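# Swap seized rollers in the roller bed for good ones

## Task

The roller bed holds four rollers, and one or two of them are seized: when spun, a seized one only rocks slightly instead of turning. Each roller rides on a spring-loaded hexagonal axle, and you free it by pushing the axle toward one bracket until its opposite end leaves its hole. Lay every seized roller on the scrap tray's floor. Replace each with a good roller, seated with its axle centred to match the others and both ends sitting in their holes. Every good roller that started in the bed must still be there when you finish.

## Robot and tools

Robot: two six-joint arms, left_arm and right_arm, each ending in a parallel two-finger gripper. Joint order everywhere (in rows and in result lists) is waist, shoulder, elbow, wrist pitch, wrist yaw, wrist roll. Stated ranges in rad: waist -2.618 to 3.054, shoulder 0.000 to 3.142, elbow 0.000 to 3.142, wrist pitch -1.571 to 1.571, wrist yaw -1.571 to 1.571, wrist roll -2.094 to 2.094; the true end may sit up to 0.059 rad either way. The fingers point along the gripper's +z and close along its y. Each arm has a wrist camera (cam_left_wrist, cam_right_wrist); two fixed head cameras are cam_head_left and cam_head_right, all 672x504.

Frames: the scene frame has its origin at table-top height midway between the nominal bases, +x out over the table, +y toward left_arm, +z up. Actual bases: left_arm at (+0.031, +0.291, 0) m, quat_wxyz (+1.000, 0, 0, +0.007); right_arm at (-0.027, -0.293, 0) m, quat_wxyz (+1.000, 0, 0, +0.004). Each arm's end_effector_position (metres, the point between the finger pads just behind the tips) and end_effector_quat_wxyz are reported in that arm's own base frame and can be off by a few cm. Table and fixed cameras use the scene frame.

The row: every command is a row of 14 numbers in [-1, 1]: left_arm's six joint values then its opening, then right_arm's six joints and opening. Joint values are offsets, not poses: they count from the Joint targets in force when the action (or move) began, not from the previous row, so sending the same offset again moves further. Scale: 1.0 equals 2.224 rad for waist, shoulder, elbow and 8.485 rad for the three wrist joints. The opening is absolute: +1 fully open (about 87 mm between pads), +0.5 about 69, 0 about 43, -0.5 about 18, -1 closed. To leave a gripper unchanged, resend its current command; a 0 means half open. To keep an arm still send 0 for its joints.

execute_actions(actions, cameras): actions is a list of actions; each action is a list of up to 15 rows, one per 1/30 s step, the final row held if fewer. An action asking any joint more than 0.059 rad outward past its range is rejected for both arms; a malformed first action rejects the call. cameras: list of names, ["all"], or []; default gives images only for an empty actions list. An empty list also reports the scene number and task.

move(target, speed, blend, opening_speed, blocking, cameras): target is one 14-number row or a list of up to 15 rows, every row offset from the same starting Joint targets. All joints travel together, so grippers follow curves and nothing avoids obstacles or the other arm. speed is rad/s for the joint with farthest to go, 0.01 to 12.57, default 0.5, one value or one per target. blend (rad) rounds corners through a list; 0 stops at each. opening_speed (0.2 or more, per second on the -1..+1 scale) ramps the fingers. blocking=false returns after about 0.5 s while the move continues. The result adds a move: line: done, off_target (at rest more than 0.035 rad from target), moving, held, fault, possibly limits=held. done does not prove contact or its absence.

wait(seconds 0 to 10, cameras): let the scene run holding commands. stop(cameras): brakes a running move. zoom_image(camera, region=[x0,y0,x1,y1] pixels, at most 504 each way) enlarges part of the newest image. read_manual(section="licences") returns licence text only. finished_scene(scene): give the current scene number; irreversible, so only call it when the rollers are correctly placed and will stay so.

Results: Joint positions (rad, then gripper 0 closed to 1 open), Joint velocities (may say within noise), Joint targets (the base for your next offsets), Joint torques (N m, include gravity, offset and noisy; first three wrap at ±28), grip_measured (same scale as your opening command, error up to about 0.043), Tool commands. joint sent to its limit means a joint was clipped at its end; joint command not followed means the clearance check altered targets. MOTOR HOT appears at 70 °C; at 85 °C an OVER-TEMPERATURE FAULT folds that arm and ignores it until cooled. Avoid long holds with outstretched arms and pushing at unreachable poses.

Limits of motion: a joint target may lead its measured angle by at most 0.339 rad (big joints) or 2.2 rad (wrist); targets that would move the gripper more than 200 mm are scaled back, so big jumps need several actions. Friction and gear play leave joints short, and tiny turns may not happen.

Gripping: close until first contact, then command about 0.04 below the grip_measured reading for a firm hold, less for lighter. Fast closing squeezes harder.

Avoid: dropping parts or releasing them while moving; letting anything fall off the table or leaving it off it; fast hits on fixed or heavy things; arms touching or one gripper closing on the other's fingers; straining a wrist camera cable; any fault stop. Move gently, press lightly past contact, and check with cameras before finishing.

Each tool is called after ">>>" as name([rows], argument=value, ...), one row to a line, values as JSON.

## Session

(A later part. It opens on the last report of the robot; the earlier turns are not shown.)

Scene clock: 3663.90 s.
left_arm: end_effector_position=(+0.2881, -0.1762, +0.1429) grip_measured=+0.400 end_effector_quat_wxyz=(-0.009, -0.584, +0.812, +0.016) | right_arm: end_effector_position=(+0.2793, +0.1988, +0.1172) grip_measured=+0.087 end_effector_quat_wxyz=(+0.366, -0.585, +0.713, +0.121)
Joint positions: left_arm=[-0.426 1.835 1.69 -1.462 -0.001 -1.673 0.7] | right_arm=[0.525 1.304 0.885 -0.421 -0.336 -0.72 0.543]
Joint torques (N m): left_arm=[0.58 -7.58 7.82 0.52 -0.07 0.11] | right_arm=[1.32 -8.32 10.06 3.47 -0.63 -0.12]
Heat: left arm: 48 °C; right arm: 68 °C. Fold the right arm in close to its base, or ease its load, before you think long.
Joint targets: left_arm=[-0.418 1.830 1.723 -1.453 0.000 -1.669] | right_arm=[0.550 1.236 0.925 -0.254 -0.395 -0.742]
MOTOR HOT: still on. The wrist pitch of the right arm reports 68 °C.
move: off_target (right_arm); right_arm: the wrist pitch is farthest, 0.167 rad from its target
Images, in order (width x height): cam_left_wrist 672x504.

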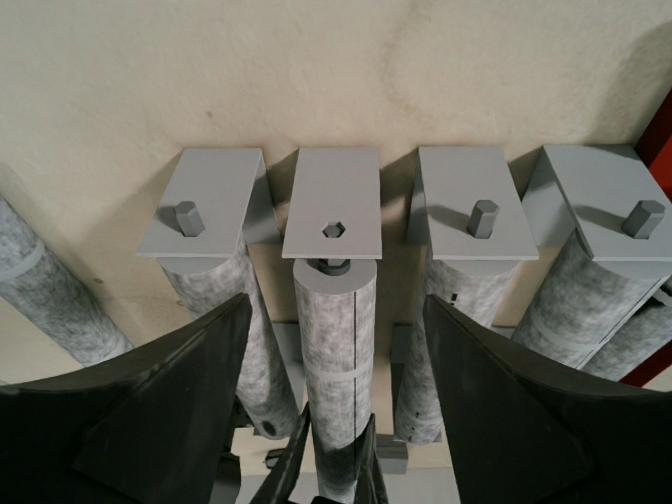

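>>> move([
  [0,0,0,0,0,0,0.4,0.004,0.0202,0.0279,0,0.0008,0.001,-0.15],
  [0,0,0,0,0,0,0.4,0.0075,0.0295,0.034,0,0.0017,0.0024,-0.15],
], speed=0.1, cameras=["cam_left_wrist"])

>>> zoom_image(camera="cam_left_wrist", region=[290, 200, 390, 310])

Scene clock: 3688.53 s.
left_arm: end_effector_position=(+0.2881, -0.1762, +0.1429) grip_measured=+0.400 end_effector_quat_wxyz=(-0.009, -0.584, +0.812, +0.016) | right_arm: end_effector_position=(+0.2803, +0.1996, +0.1146) grip_measured=+0.087 end_effector_quat_wxyz=(+0.361, -0.587, +0.715, +0.116)
Joint positions: left_arm=[-0.426 1.835 1.69 -1.462 -0.001 -1.673 0.7] | right_arm=[0.535 1.318 0.891 -0.423 -0.319 -0.72 0.543]
Joint torques (N m): left_arm=[0.59 -7.6 7.83 0.52 -0.07 0.11] | right_arm=[2.03 -4.25 16.27 3.5 -0.64 0.08]
Heat: left arm: 48 °C; right arm: 67 °C. Fold the right arm in close to its base, or ease its load, before you think long.
Joint targets: left_arm=[-0.418 1.830 1.723 -1.453 0.000 -1.669] | right_arm=[0.567 1.302 1.000 -0.254 -0.380 -0.722]
MOTOR HOT: still on. The wrist pitch of the right arm reports 67 °C.
move: off_target (right_arm); right_arm: the wrist pitch is farthest, 0.169 rad from its target
Images, in order (width x height): cam_left_wrist 672x504.

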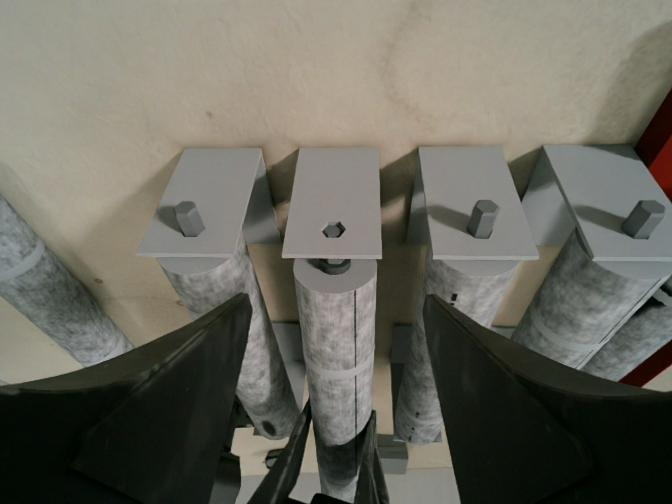

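Scaled by 4.582.

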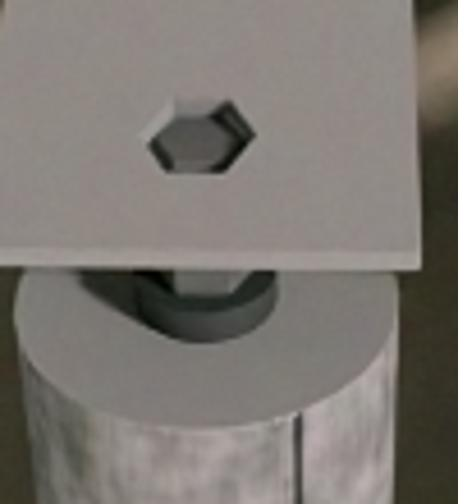

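>>> zoom_image(camera="cam_left_wrist", region=[315, 215, 355, 247])

Scaled by 12.600.

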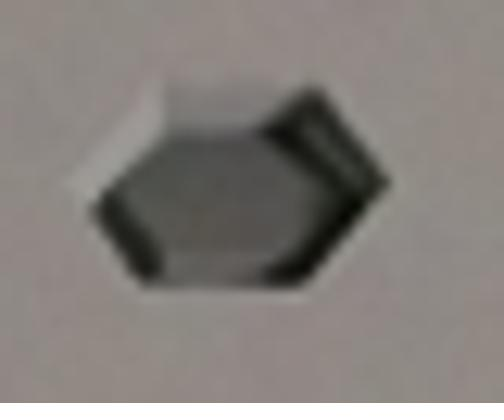

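>>> move(target=[0,0,0,0,0,0,0.4,-0.006,0.001,0.003,0,0,0,-0.15], speed=0.1, cameras=["cam_left_wrist"])

>>> zoom_image(camera="cam_left_wrist", region=[305, 210, 365, 280])

Scene clock: 3718.70 s.
left_arm: end_effector_position=(+0.2881, -0.1762, +0.1429) grip_measured=+0.400 end_effector_quat_wxyz=(-0.009, -0.584, +0.812, +0.016) | right_arm: end_effector_position=(+0.2806, +0.1998, +0.1161) grip_measured=+0.087 end_effector_quat_wxyz=(+0.361, -0.587, +0.715, +0.116)
Joint positions: left_arm=[-0.426 1.835 1.69 -1.462 -0.001 -1.673 0.7] | right_arm=[0.535 1.318 0.897 -0.429 -0.319 -0.72 0.543]
Joint torques (N m): left_arm=[0.58 -7.61 7.82 0.52 -0.07 0.11] | right_arm=[0.95 -4.19 16.29 3.55 -0.63 0.07]
Heat: left arm: 48 °C; right arm: 79 °C. Fold the right arm in close to its base, or ease its load, before you think long.
Joint targets: left_arm=[-0.418 1.830 1.723 -1.453 0.000 -1.669] | right_arm=[0.554 1.304 1.007 -0.254 -0.380 -0.722]
MOTOR HOT: still on. The elbow of the right arm reports 79 °C.
move: off_target (right_arm); right_arm: the wrist pitch is farthest, 0.175 rad from its target
Images, in order (width x height): cam_left_wrist 672x504.

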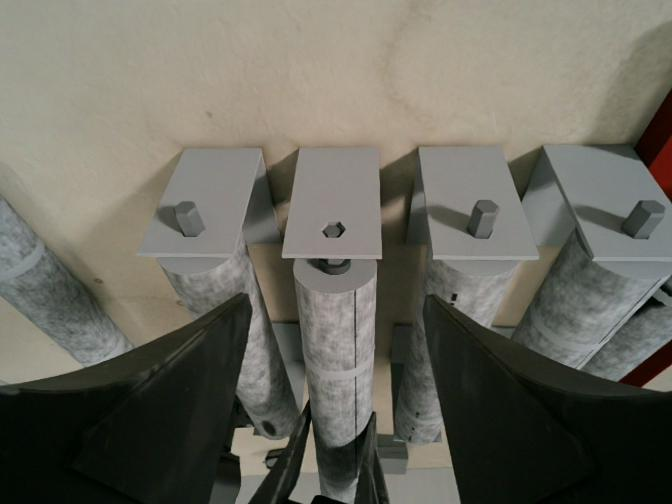

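Scaled by 7.200.

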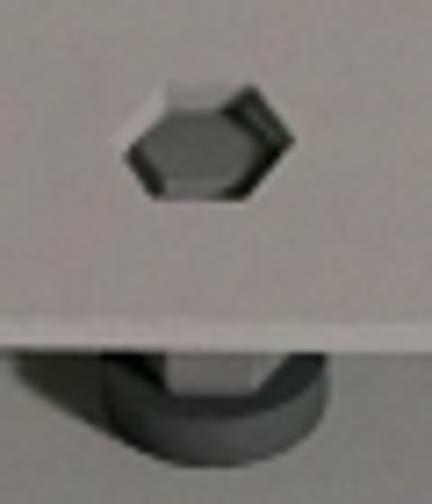

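>>> move(target=[0,0,0,0,0,0,0.4,0,0,-0.029,0,0,0,-0.15], speed=0.3, cameras=[])

Scene clock: 3723.13 s.
left_arm: end_effector_position=(+0.2881, -0.1762, +0.1429) grip_measured=+0.400 end_effector_quat_wxyz=(-0.009, -0.584, +0.812, +0.016) | right_arm: end_effector_position=(+0.2806, +0.1998, +0.1161) grip_measured=+0.087 end_effector_quat_wxyz=(+0.361, -0.587, +0.715, +0.116)
Joint positions: left_arm=[-0.426 1.835 1.69 -1.462 -0.001 -1.673 0.7] | right_arm=[0.535 1.318 0.897 -0.429 -0.319 -0.72 0.543]
Joint torques (N m): left_arm=[0.57 -7.6 7.82 0.52 -0.08 0.11] | right_arm=[0.91 -4.15 10.44 3.55 -0.61 0.07]
Heat: left arm: 48 °C; right arm: 80 °C. Fold the right arm in close to its base, or ease its load, before you think long.
Joint targets: left_arm=[-0.418 1.830 1.723 -1.453 0.000 -1.669] | right_arm=[0.554 1.304 0.943 -0.254 -0.380 -0.722]
MOTOR HOT: still on. The elbow of the right arm reports 80 °C.
move: off_target (right_arm); right_arm: the wrist pitch is farthest, 0.175 rad from its target
No camera images: "cameras" was empty.

>>> wait(seconds=8, cameras=["cam_head_left","cam_head_right","cam_left_wrist","cam_right_wrist"])

Scene clock: 3774.57 s.
left_arm: end_effector_position=(+0.2881, -0.1762, +0.1429) grip_measured=+0.400 end_effector_quat_wxyz=(-0.009, -0.584, +0.812, +0.016) | right_arm: end_effector_position=(+0.2806, +0.1998, +0.1161) grip_measured=+0.087 end_effector_quat_wxyz=(+0.361, -0.587, +0.715, +0.116)
Joint positions: left_arm=[-0.426 1.835 1.69 -1.462 -0.001 -1.673 0.7] | right_arm=[0.535 1.318 0.897 -0.429 -0.319 -0.72 0.543]
Joint torques (N m): left_arm=[0.59 -7.6 7.82 0.52 -0.07 0.11] | right_arm=[1.02 -4.08 10.47 3.54 -0.62 0.1]
Heat: left arm: 48 °C; right arm: 79 °C. Fold the right arm in close to its base, or ease its load, before you think long.
Joint targets: left_arm=[-0.418 1.830 1.723 -1.453 0.000 -1.669] | right_arm=[0.554 1.304 0.943 -0.254 -0.380 -0.722]
Tool commands: left_gripper/opening=+0.4 right_gripper/opening=-0.15
MOTOR HOT: still on. The wrist pitch of the right arm reports 79 °C.
wait: 8.00 s; at rest from the start

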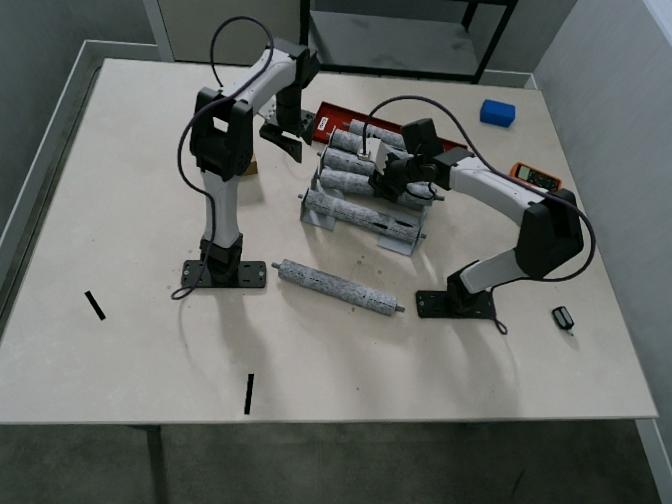

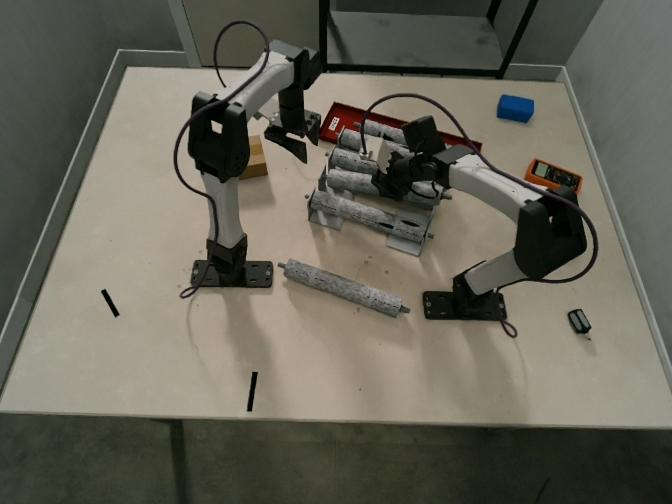

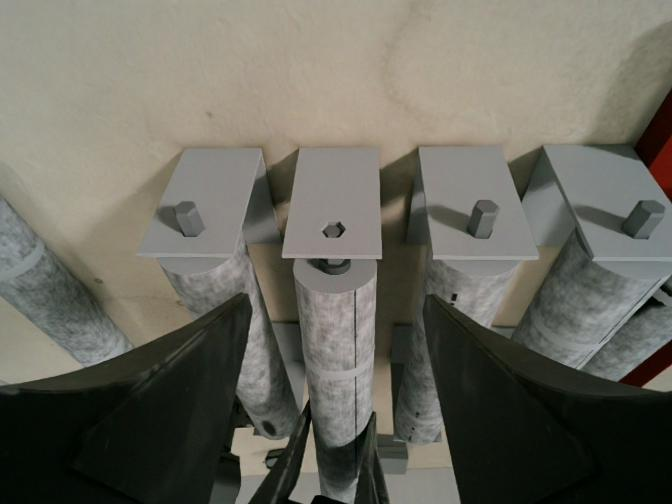

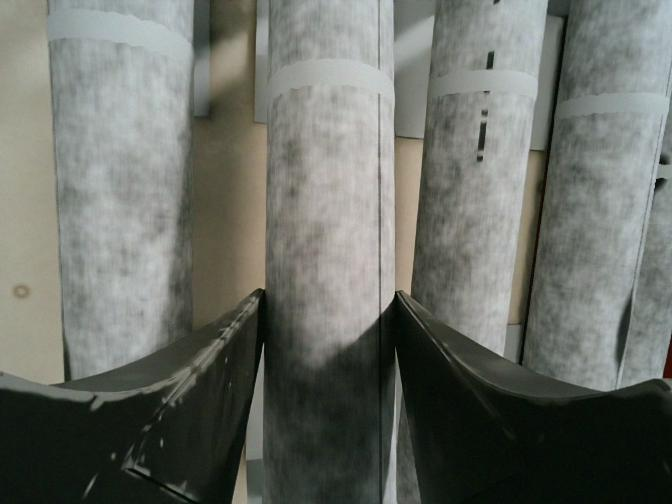

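>>> move(target=[0,0,0,0,0,0,0.4,0,0,0,-0.0059,0,0,-0.15], speed=0.3, cameras=[])

Scene clock: 3785.73 s.
left_arm: end_effector_position=(+0.2881, -0.1762, +0.1429) grip_measured=+0.400 end_effector_quat_wxyz=(-0.009, -0.584, +0.812, +0.016) | right_arm: end_effector_position=(+0.2797, +0.1993, +0.1155) grip_measured=+0.087 end_effector_quat_wxyz=(+0.359, -0.588, +0.716, +0.116)
Joint positions: left_arm=[-0.426 1.835 1.69 -1.462 -0.001 -1.673 0.7] | right_arm=[0.535 1.318 0.897 -0.433 -0.319 -0.72 0.543]
Joint torques (N m): left_arm=[0.57 -7.58 7.82 0.52 -0.07 0.11] | right_arm=[0.99 -4.16 10.47 3.05 -0.62 0.07]
Heat: left arm: 48 °C; right arm: 79 °C. Fold the right arm in close to its base, or ease its load, before you think long.
Joint targets: left_arm=[-0.418 1.830 1.723 -1.453 0.000 -1.669] | right_arm=[0.554 1.304 0.943 -0.304 -0.380 -0.722]
MOTOR HOT: still on. The wrist pitch of the right arm reports 79 °C.
move: off_target (right_arm); right_arm: the wrist pitch is farthest, 0.129 rad from its target
No camera images: "cameras" was empty.

>>> move(target=[0,0,0,0,0,0,0.4,0,-0.0468,0.0827,-0.0209,0,0,-0.15], speed=0.3, cameras=["cam_left_wrist","cam_right_wrist"])

Scene clock: 3851.10 s.
left_arm: end_effector_position=(+0.2881, -0.1762, +0.1429) grip_measured=+0.400 end_effector_quat_wxyz=(-0.009, -0.584, +0.812, +0.016) | right_arm: end_effector_position=(+0.2742, +0.2022, +0.1648) grip_measured=+0.087 end_effector_quat_wxyz=(+0.374, -0.590, +0.705, +0.120)
Joint positions: left_arm=[-0.426 1.835 1.69 -1.462 -0.001 -1.673 0.7] | right_arm=[0.545 1.262 1.034 -0.59 -0.328 -0.718 0.543]
Joint torques (N m): left_arm=[0.59 -7.6 7.82 0.52 -0.07 0.11] | right_arm=[0.34 -7.5 14.86 2.9 -0.53 0.08]
Heat: left arm: 48 °C; right arm: 73 °C. Fold the right arm in close to its base, or ease its load, before you think long.
Joint targets: left_arm=[-0.418 1.830 1.723 -1.453 0.000 -1.669] | right_arm=[0.554 1.200 1.127 -0.481 -0.380 -0.722]
MOTOR HOT: still on. The wrist pitch of the right arm reports 73 °C.
move: off_target (right_arm); right_arm: the wrist pitch is farthest, 0.109 rad from its target
Images, in order (width x height): cam_left_wrist 672x504, cam_right_wrist 672x504.

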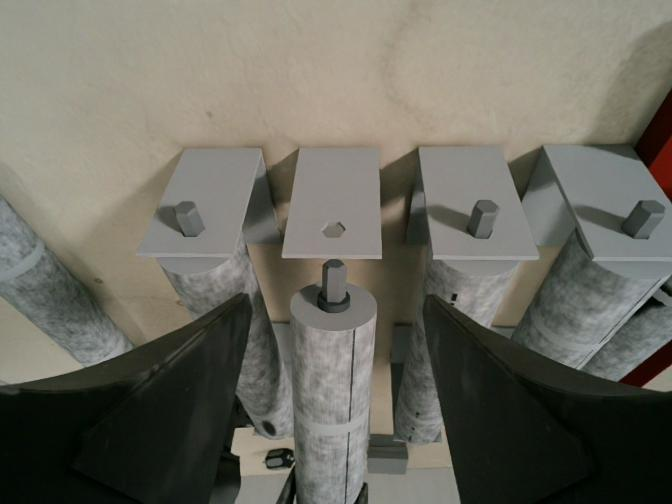

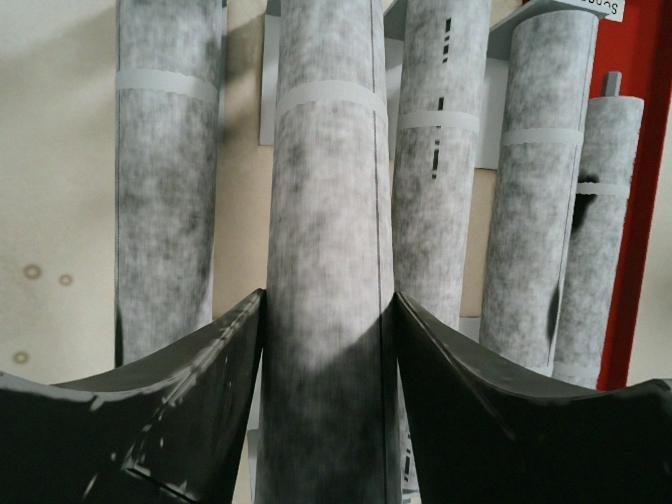

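>>> move(target=[0,0,0,0,0,0,0.4,0.0342,0.0607,0.0764,-0.0047,0.0077,0.005,-0.15], speed=0.25, cameras=["cam_left_wrist","cam_right_wrist"])

Scene clock: 3869.13 s.
left_arm: end_effector_position=(+0.2881, -0.1762, +0.1429) grip_measured=+0.400 end_effector_quat_wxyz=(-0.009, -0.584, +0.812, +0.016) | right_arm: end_effector_position=(+0.2801, +0.2389, +0.1896) grip_measured=+0.087 end_effector_quat_wxyz=(+0.377, -0.604, +0.690, +0.133)
Joint positions: left_arm=[-0.426 1.835 1.69 -1.462 -0.001 -1.673 0.7] | right_arm=[0.628 1.359 1.193 -0.631 -0.311 -0.683 0.543]
Joint torques (N m): left_arm=[0.58 -7.58 7.8 0.52 -0.07 0.11] | right_arm=[0.27 -5.34 15.77 2.93 -0.1 0.14]
Heat: left arm: 48 °C; right arm: 72 °C. Fold the right arm in close to its base, or ease its load, before you think long.
Joint targets: left_arm=[-0.418 1.830 1.723 -1.453 0.000 -1.669] | right_arm=[0.630 1.335 1.296 -0.521 -0.315 -0.680]
MOTOR HOT: still on. The wrist pitch of the right arm reports 72 °C.
move: off_target (right_arm); right_arm: the wrist pitch is farthest, 0.110 rad from its target
Images, in order (width x height): cam_left_wrist 672x504, cam_right_wrist 672x504.

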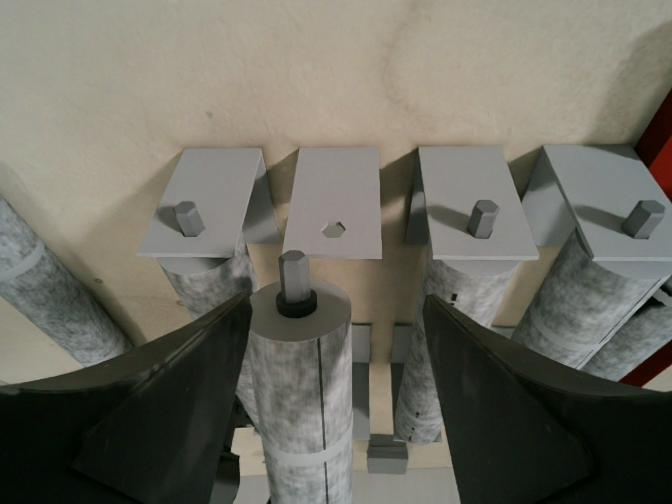

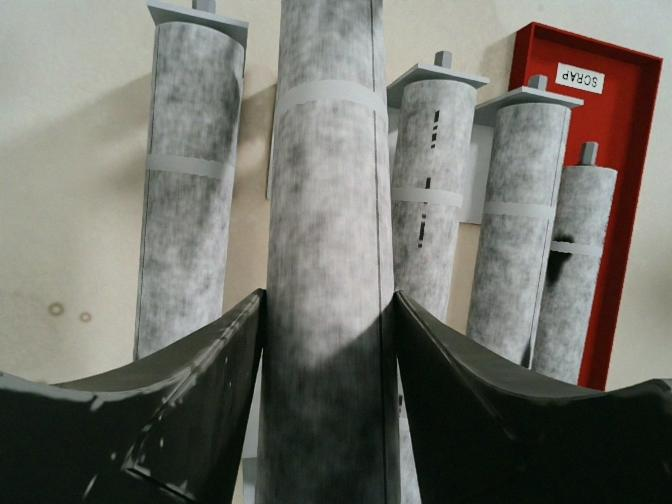

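>>> move(target=[0,0,0,0,0,0,0.4,-0.0247,0.0121,-0.0315,0,-0.0077,-0.0065,-0.15], speed=0.2, cameras=["cam_left_wrist","cam_right_wrist"])

Scene clock: 3884.57 s.
left_arm: end_effector_position=(+0.2881, -0.1762, +0.1429) grip_measured=+0.400 end_effector_quat_wxyz=(-0.009, -0.584, +0.812, +0.016) | right_arm: end_effector_position=(+0.2936, +0.2256, +0.1803) grip_measured=+0.087 end_effector_quat_wxyz=(+0.368, -0.595, +0.703, +0.127)
Joint positions: left_arm=[-0.426 1.835 1.69 -1.462 -0.001 -1.673 0.7] | right_arm=[0.573 1.387 1.193 -0.633 -0.325 -0.704 0.543]
Joint torques (N m): left_arm=[0.58 -7.58 7.82 0.52 -0.07 0.11] | right_arm=[-0.44 -5.39 9.48 2.84 -0.57 -0.17]
Heat: left arm: 48 °C; right arm: 73 °C. Fold the right arm in close to its base, or ease its load, before you think long.
Joint targets: left_arm=[-0.418 1.830 1.723 -1.453 0.000 -1.669] | right_arm=[0.575 1.362 1.226 -0.521 -0.380 -0.735]
MOTOR HOT: still on. The elbow of the right arm reports 73 °C.
move: off_target (right_arm); right_arm: the wrist pitch is farthest, 0.112 rad from its target
Images, in order (width x height): cam_left_wrist 672x504, cam_right_wrist 672x504.

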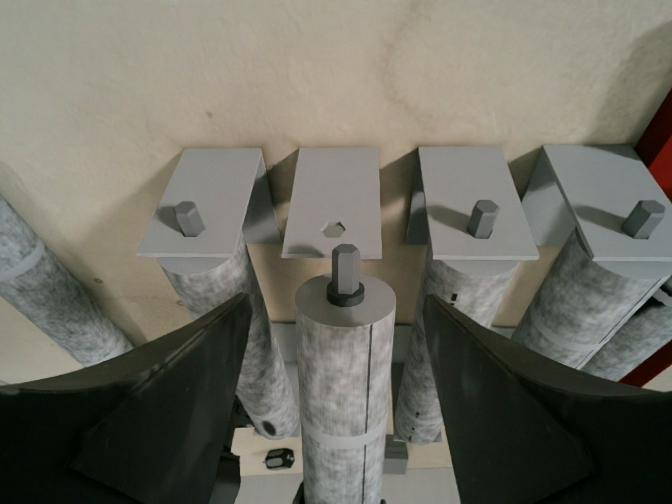

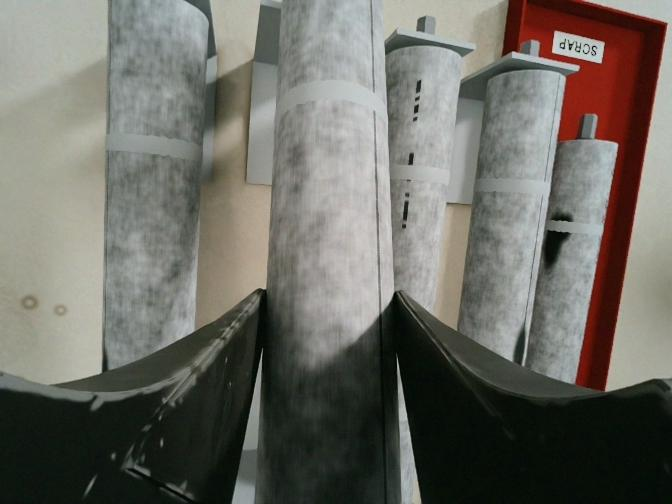

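>>> move(target=[0,0,0,0,0,0,0.4,0.0427,0.08,0.1075,-0.0317,0.0242,0,-0.15], speed=0.25, cameras=["cam_left_wrist","cam_right_wrist"])

Scene clock: 3915.70 s.
left_arm: end_effector_position=(+0.2881, -0.1762, +0.1429) grip_measured=+0.400 end_effector_quat_wxyz=(-0.009, -0.584, +0.812, +0.016) | right_arm: end_effector_position=(+0.2903, +0.2237, +0.1593) grip_measured=+0.086 end_effector_quat_wxyz=(+0.261, -0.621, +0.736, +0.073)
Joint positions: left_arm=[-0.426 1.835 1.69 -1.462 -0.001 -1.673 0.7] | right_arm=[0.65 1.555 1.376 -0.866 -0.167 -0.707 0.543]
Joint torques (N m): left_arm=[0.58 -7.57 7.82 0.52 -0.07 0.1] | right_arm=[1.09 -5.7 14.28 2.17 -0.06 -0.16]
Heat: left arm: 48 °C; right arm: 72 °C. Fold the right arm in close to its base, or ease its load, before you think long.
Joint targets: left_arm=[-0.418 1.830 1.723 -1.453 0.000 -1.669] | right_arm=[0.670 1.540 1.466 -0.790 -0.175 -0.735]
MOTOR HOT: still on. The wrist pitch of the right arm reports 72 °C.
move: off_target (right_arm); right_arm: the elbow is farthest, 0.089 rad from its target
Images, in order (width x height): cam_left_wrist 672x504, cam_right_wrist 672x504.

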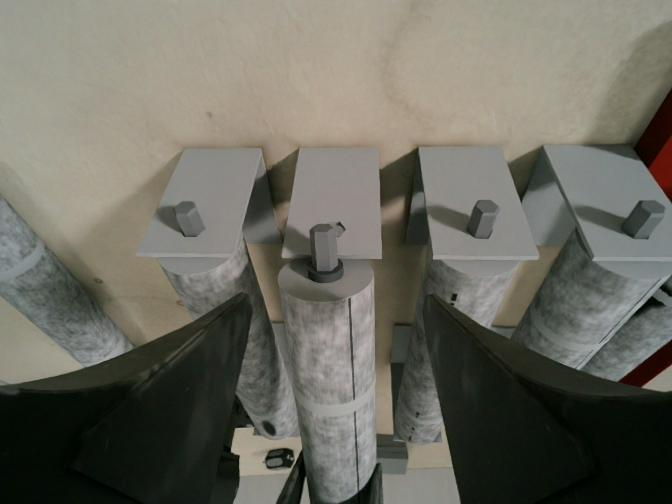

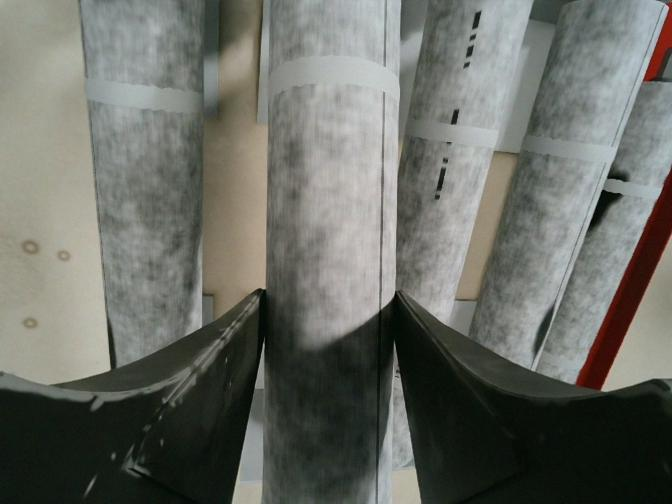

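>>> move(target=[0,0,0,0,0,0,0.4,0,0,-0.0814,0.0153,0,0,-0.1], speed=0.2, cameras=["cam_left_wrist","cam_right_wrist"])

Scene clock: 3925.93 s.
left_arm: end_effector_position=(+0.2881, -0.1762, +0.1429) grip_measured=+0.400 end_effector_quat_wxyz=(-0.009, -0.584, +0.812, +0.016) | right_arm: end_effector_position=(+0.2795, +0.2164, +0.1221) grip_measured=+0.085 end_effector_quat_wxyz=(+0.232, -0.625, +0.742, +0.073)
Joint positions: left_arm=[-0.426 1.835 1.69 -1.462 -0.001 -1.673 0.7] | right_arm=[0.654 1.56 1.255 -0.8 -0.163 -0.707 0.543]
Joint torques (N m): left_arm=[0.58 -7.62 7.8 0.52 -0.07 0.11] | right_arm=[0.64 -6.26 8.96 2.81 -0.13 -0.17]
Heat: left arm: 48 °C; right arm: 69 °C. Fold the right arm in close to its base, or ease its load, before you think long.
Joint targets: left_arm=[-0.418 1.830 1.723 -1.453 0.000 -1.669] | right_arm=[0.670 1.540 1.284 -0.660 -0.175 -0.735]
MOTOR HOT: still on. The elbow of the right arm reports 69 °C.
move: off_target (right_arm); right_arm: the wrist pitch is farthest, 0.140 rad from its target
Images, in order (width x height): cam_left_wrist 672x504, cam_right_wrist 672x504.

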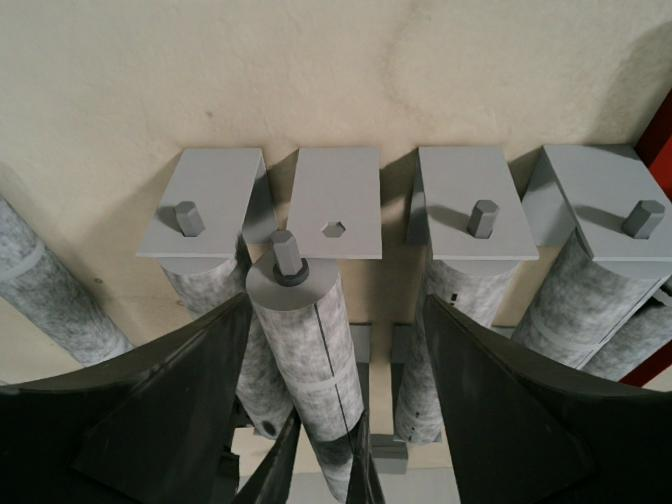

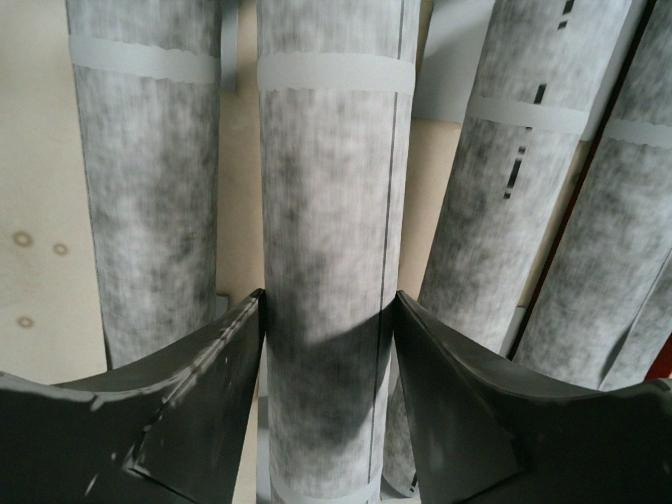

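>>> move([
  [0,0,0,0,0,0,0.4,0,0,0.06,0,0,0,-0.15],
  [0,0,0,0,0,0,0.4,0.0234,0.0153,0.0863,-0.0436,0.0336,0.0253,-0.15],
], speed=0.3, blend=[0.03,0], cameras=["cam_left_wrist","cam_right_wrist"])

>>> zoom_image(camera="cam_left_wrist", region=[270, 200, 420, 400])

Scene clock: 3971.83 s.
left_arm: end_effector_position=(+0.2881, -0.1762, +0.1429) grip_measured=+0.400 end_effector_quat_wxyz=(-0.009, -0.584, +0.812, +0.016) | right_arm: end_effector_position=(+0.2635, +0.1844, +0.1397) grip_measured=+0.085 end_effector_quat_wxyz=(+0.158, -0.569, +0.807, -0.017)
Joint positions: left_arm=[-0.426 1.835 1.69 -1.462 -0.001 -1.673 0.7] | right_arm=[0.711 1.594 1.39 -1.055 0.065 -0.526 0.542]
Joint torques (N m): left_arm=[0.57 -7.58 7.8 0.52 -0.07 0.11] | right_arm=[0.36 -6.2 13.79 1.27 0.45 0.14]
Heat: left arm: 48 °C; right arm: 64 °C.
Joint targets: left_arm=[-0.418 1.830 1.723 -1.453 0.000 -1.669] | right_arm=[0.722 1.574 1.476 -1.030 0.110 -0.520]
MOTOR HOT: cleared for the motors of the right arm.
move: off_target (right_arm); right_arm: the elbow is farthest, 0.086 rad from its target
Images, in order (width x height): cam_left_wrist 672x504, cam_right_wrist 672x504.

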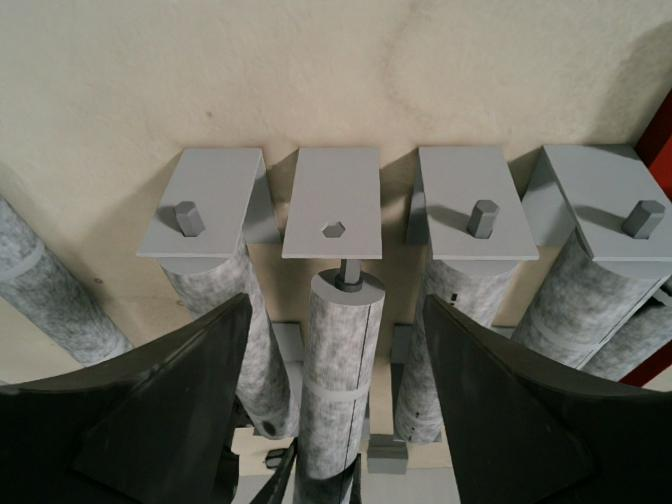

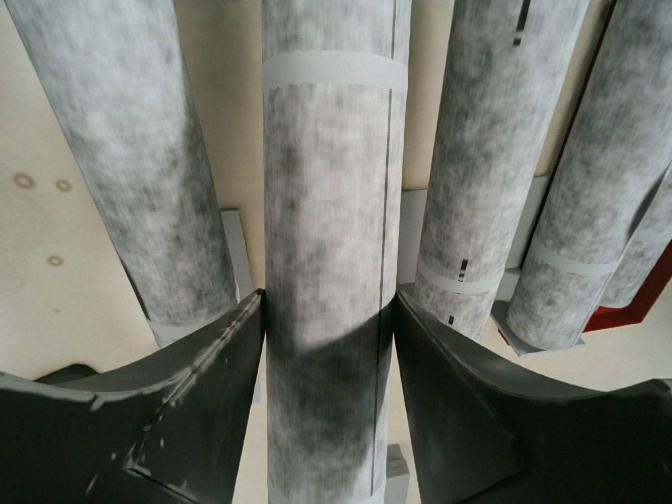

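Scaled by 2.520.

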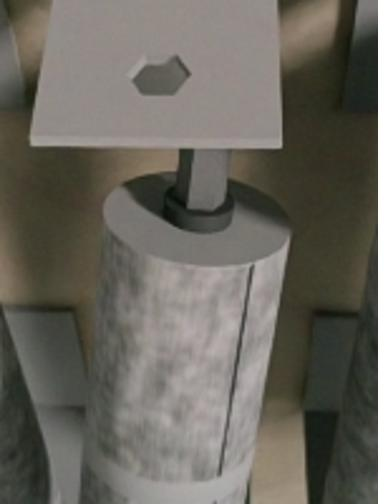

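>>> move(target=[0,0,0,0,0,0,0.4,-0.0481,-0.1187,-0.161,0.0483,-0.0306,-0.0124,-0.15], speed=0.3, cameras=["cam_left_wrist","cam_right_wrist"])

>>> zoom_image(camera="cam_left_wrist", region=[270, 200, 420, 400])

Scene clock: 4010.57 s.
left_arm: end_effector_position=(+0.2881, -0.1762, +0.1429) grip_measured=+0.400 end_effector_quat_wxyz=(-0.009, -0.584, +0.812, +0.016) | right_arm: end_effector_position=(+0.2585, +0.1810, +0.1240) grip_measured=+0.084 end_effector_quat_wxyz=(+0.253, -0.564, +0.784, +0.061)
Joint positions: left_arm=[-0.426 1.835 1.69 -1.462 -0.001 -1.673 0.7] | right_arm=[0.617 1.38 1.088 -0.763 -0.121 -0.599 0.542]
Joint torques (N m): left_arm=[0.58 -7.58 7.82 0.52 -0.07 0.11] | right_arm=[-0.68 -8.66 9.18 2.9 -0.26 -0.18]
Heat: left arm: 48 °C; right arm: 68 °C.
Joint targets: left_arm=[-0.418 1.830 1.723 -1.453 0.000 -1.669] | right_arm=[0.615 1.310 1.118 -0.620 -0.149 -0.625]
move: off_target (right_arm); right_arm: the wrist pitch is farthest, 0.143 rad from its target
Images, in order (width x height): cam_left_wrist 672x504, cam_right_wrist 672x504.

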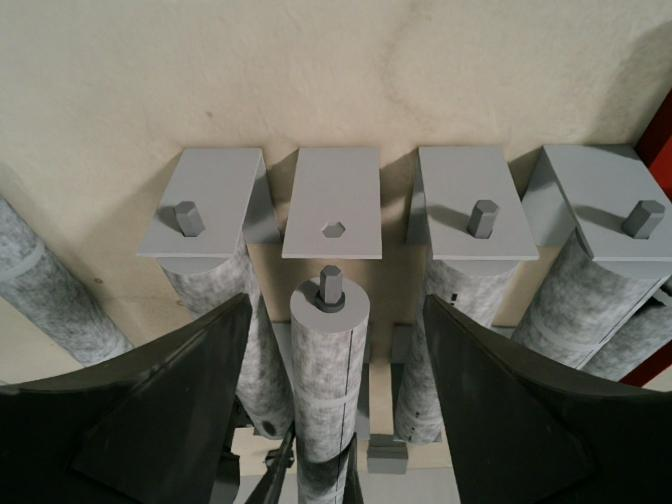

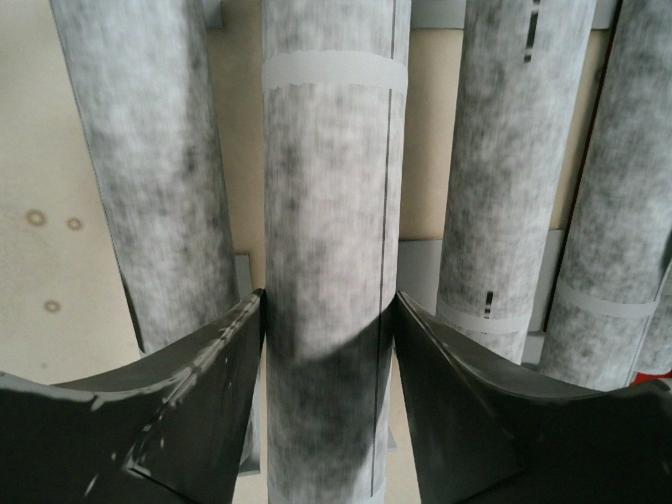

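Scaled by 2.520.

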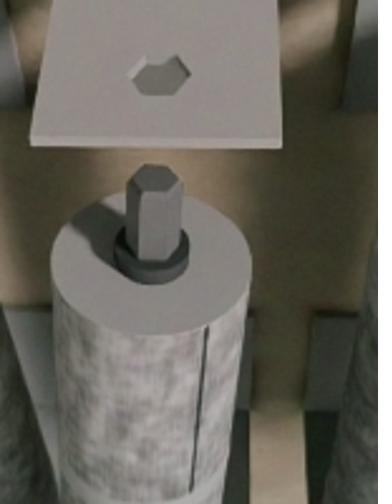

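>>> zoom_image(camera="cam_left_wrist", region=[305, 255, 355, 320])

Scaled by 7.754.

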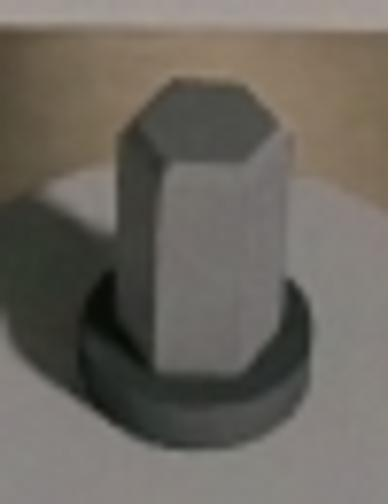

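>>> move(target=[0,0,0,0,0,0,0.4,-0.001,0.0495,0,0.009,0,-0.0105,-0.15], speed=0.2, cameras=["cam_left_wrist","cam_right_wrist"])

>>> zoom_image(camera="cam_left_wrist", region=[270, 200, 420, 400])

Scene clock: 4078.60 s.
left_arm: end_effector_position=(+0.2881, -0.1762, +0.1429) grip_measured=+0.400 end_effector_quat_wxyz=(-0.009, -0.584, +0.812, +0.016) | right_arm: end_effector_position=(+0.2758, +0.1894, +0.1118) grip_measured=+0.084 end_effector_quat_wxyz=(+0.259, -0.597, +0.758, +0.050)
Joint positions: left_arm=[-0.426 1.835 1.69 -1.462 -0.001 -1.673 0.7] | right_arm=[0.616 1.445 1.088 -0.693 -0.123 -0.686 0.542]
Joint torques (N m): left_arm=[0.57 -7.58 7.8 0.51 -0.07 0.11] | right_arm=[-0.83 -5.61 9.05 2.99 -0.27 -0.17]
Heat: left arm: 48 °C; right arm: 66 °C.
Joint targets: left_arm=[-0.418 1.830 1.723 -1.453 0.000 -1.669] | right_arm=[0.613 1.420 1.118 -0.544 -0.149 -0.714]
move: off_target (right_arm); right_arm: the wrist pitch is farthest, 0.149 rad from its target
Images, in order (width x height): cam_left_wrist 672x504, cam_right_wrist 672x504.

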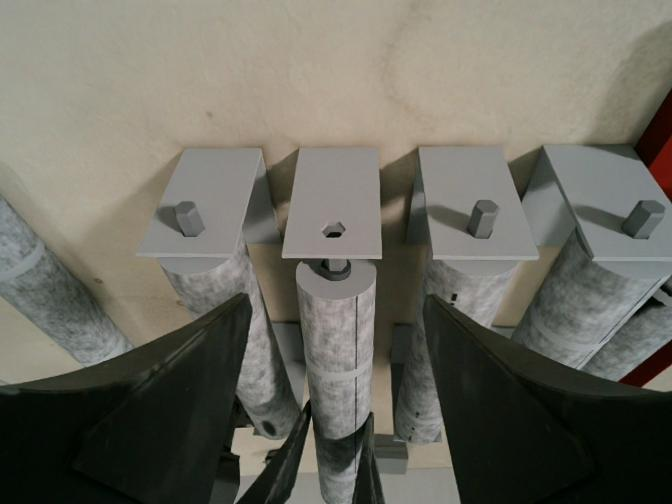

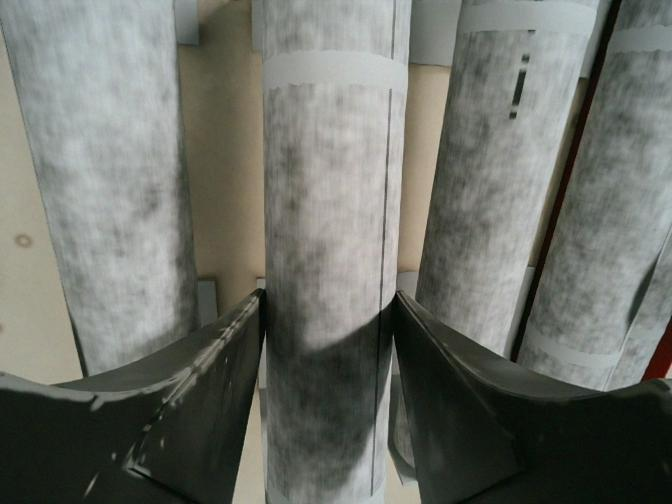

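Scaled by 2.520.

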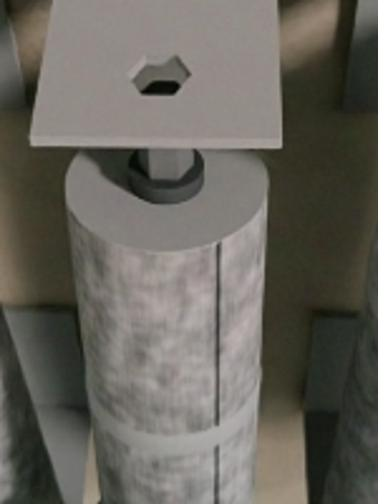

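>>> zoom_image(camera="cam_left_wrist", region=[310, 212, 360, 277])

Scaled by 7.754.

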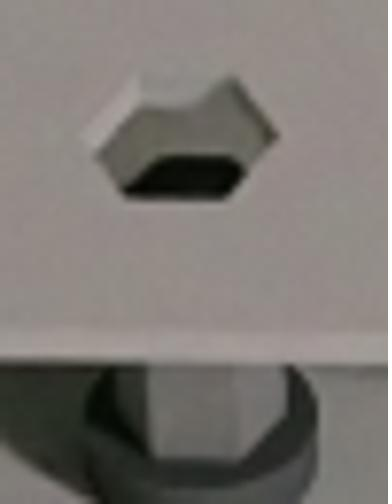

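>>> move([
  [0,0,0,0,0,0,0.4,0.004,0,0.0288,0,0,0,-0.15],
  [0,0,0,0,0,0,0.4,0.009,0.0091,0.0337,0.0008,0.0006,0.0016,-0.15],
], speed=0.1, cameras=["cam_left_wrist"])

>>> zoom_image(camera="cam_left_wrist", region=[310, 212, 360, 277])

Scene clock: 4129.43 s.
left_arm: end_effector_position=(+0.2881, -0.1762, +0.1429) grip_measured=+0.400 end_effector_quat_wxyz=(-0.009, -0.584, +0.812, +0.016) | right_arm: end_effector_position=(+0.2783, +0.1944, +0.1111) grip_measured=+0.084 end_effector_quat_wxyz=(+0.260, -0.600, +0.755, +0.051)
Joint positions: left_arm=[-0.426 1.835 1.69 -1.462 -0.001 -1.673 0.7] | right_arm=[0.623 1.462 1.098 -0.683 -0.123 -0.686 0.542]
Joint torques (N m): left_arm=[0.58 -7.57 7.82 0.52 -0.08 0.11] | right_arm=[0.46 -5.53 14.79 2.99 -0.2 -0.03]
Heat: left arm: 48 °C; right arm: 63 °C.
Joint targets: left_arm=[-0.418 1.830 1.723 -1.453 0.000 -1.669] | right_arm=[0.633 1.440 1.193 -0.537 -0.144 -0.701]
move: off_target (right_arm); right_arm: the wrist pitch is farthest, 0.146 rad from its target
Images, in order (width x height): cam_left_wrist 672x504.

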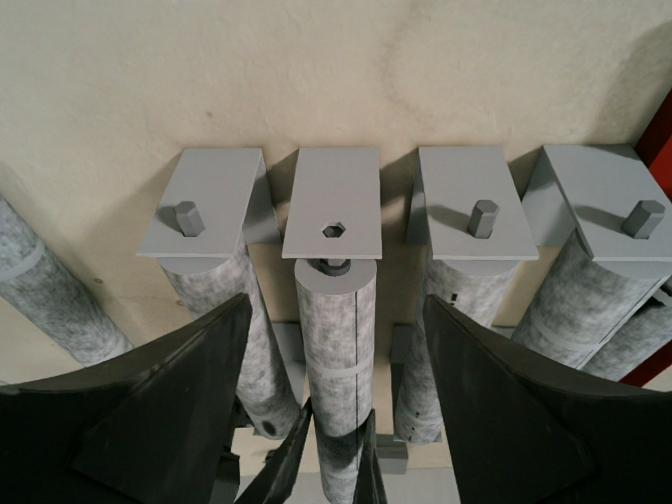

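Scaled by 7.754.

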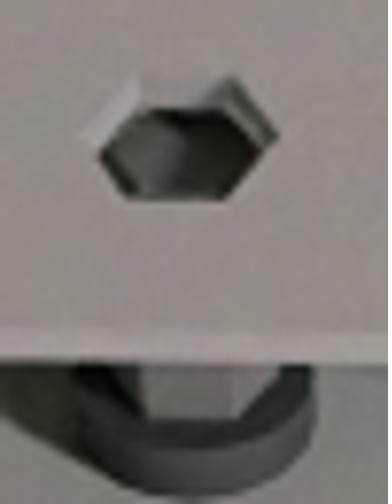

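>>> zoom_image(camera="cam_left_wrist", region=[317, 217, 349, 241])

Scaled by 15.750.

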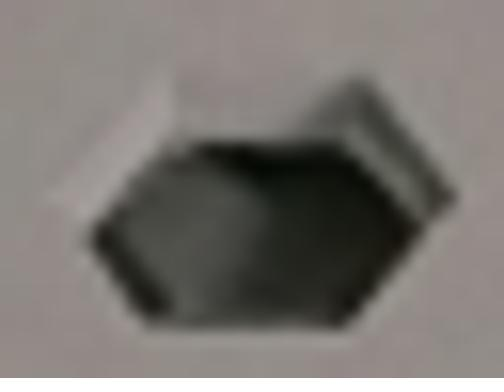

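>>> move(target=[0,0,0,0,0,0,0.4,0.0045,0.0052,0.0035,0.0005,0.0006,0.0009,-0.15], speed=0.1, cameras=["cam_left_wrist"])

>>> zoom_image(camera="cam_left_wrist", region=[310, 212, 360, 277])

Scene clock: 4143.20 s.
left_arm: end_effector_position=(+0.2881, -0.1762, +0.1429) grip_measured=+0.400 end_effector_quat_wxyz=(-0.009, -0.584, +0.812, +0.016) | right_arm: end_effector_position=(+0.2787, +0.1966, +0.1103) grip_measured=+0.084 end_effector_quat_wxyz=(+0.259, -0.602, +0.754, +0.052)
Joint positions: left_arm=[-0.426 1.835 1.69 -1.462 -0.001 -1.673 0.7] | right_arm=[0.628 1.471 1.104 -0.683 -0.123 -0.686 0.542]
Joint torques (N m): left_arm=[0.57 -7.57 7.8 0.52 -0.07 0.11] | right_arm=[0.55 -5.53 14.9 3.01 -0.16 0.04]
Heat: left arm: 48 °C; right arm: 68 °C.
Joint targets: left_arm=[-0.418 1.830 1.723 -1.453 0.000 -1.669] | right_arm=[0.643 1.452 1.201 -0.533 -0.139 -0.693]
move: off_target (right_arm); right_arm: the wrist pitch is farthest, 0.151 rad from its target
Images, in order (width x height): cam_left_wrist 672x504.

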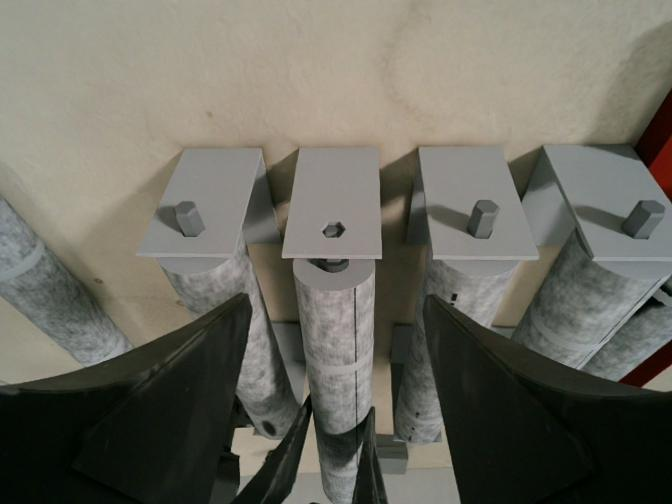

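Scaled by 7.754.

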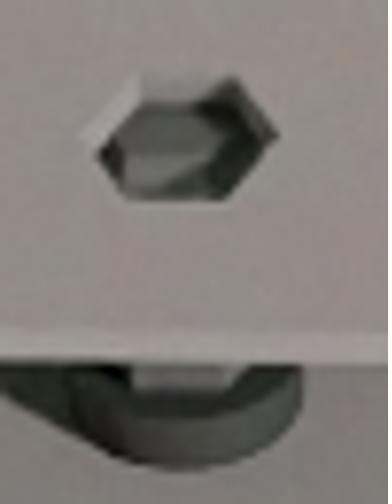

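>>> move([
  [0,0,0,0,0,0,0.4,0,-0.0414,0,0,0,0,-0.15],
  [0,0,0,0,0,0,0.4,0,-0.0414,0.0764,-0.0295,0,0,-0.15],
  [0,0,0,0,0,0,0.4,0.0189,0.0283,0.1299,-0.0303,0.004,0.0074,-0.15],
], speed=0.35, blend=[0.01,0.05,0], cameras=["cam_left_wrist","cam_right_wrist"])

Scene clock: 4198.47 s.
left_arm: end_effector_position=(+0.2881, -0.1762, +0.1429) grip_measured=+0.400 end_effector_quat_wxyz=(-0.009, -0.584, +0.812, +0.016) | right_arm: end_effector_position=(+0.2880, +0.2290, +0.1703) grip_measured=+0.084 end_effector_quat_wxyz=(+0.273, -0.601, +0.748, +0.064)
Joint positions: left_arm=[-0.426 1.835 1.69 -1.462 -0.001 -1.673 0.7] | right_arm=[0.682 1.542 1.396 -0.867 -0.12 -0.637 0.542]
Joint torques (N m): left_arm=[0.57 -7.6 7.82 0.52 -0.07 0.11] | right_arm=[0.39 -6.42 14.64 2.26 0.13 0.15]
Heat: left arm: 49 °C; right arm: 79 °C. Fold the right arm in close to its base, or ease its load, before you think long.
Joint targets: left_arm=[-0.418 1.830 1.723 -1.453 0.000 -1.669] | right_arm=[0.685 1.515 1.490 -0.790 -0.105 -0.630]
MOTOR HOT: the elbow of the right arm reports 79 °C; the controller's stop level is 85 °C. To cool a motor, set the load down, stop pushing, or move to a pose that needs little force.
move: off_target (right_arm); right_arm: the elbow is farthest, 0.094 rad from its target
Images, in order (width x height): cam_left_wrist 672x504, cam_right_wrist 672x504.

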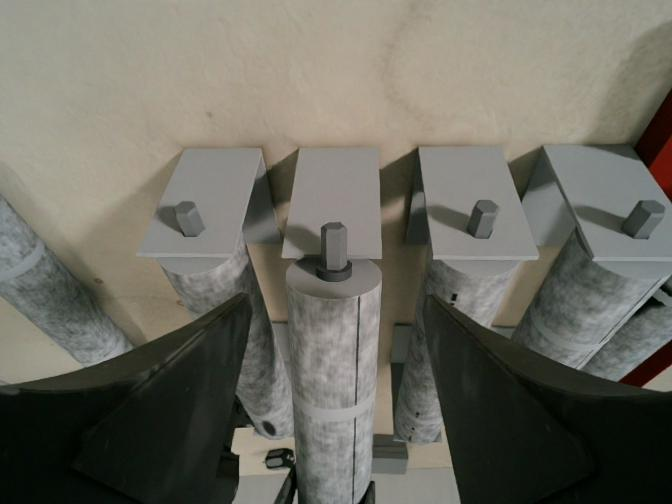

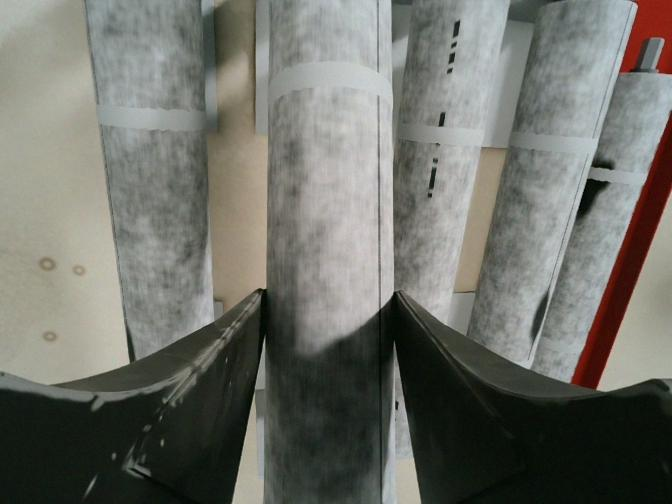

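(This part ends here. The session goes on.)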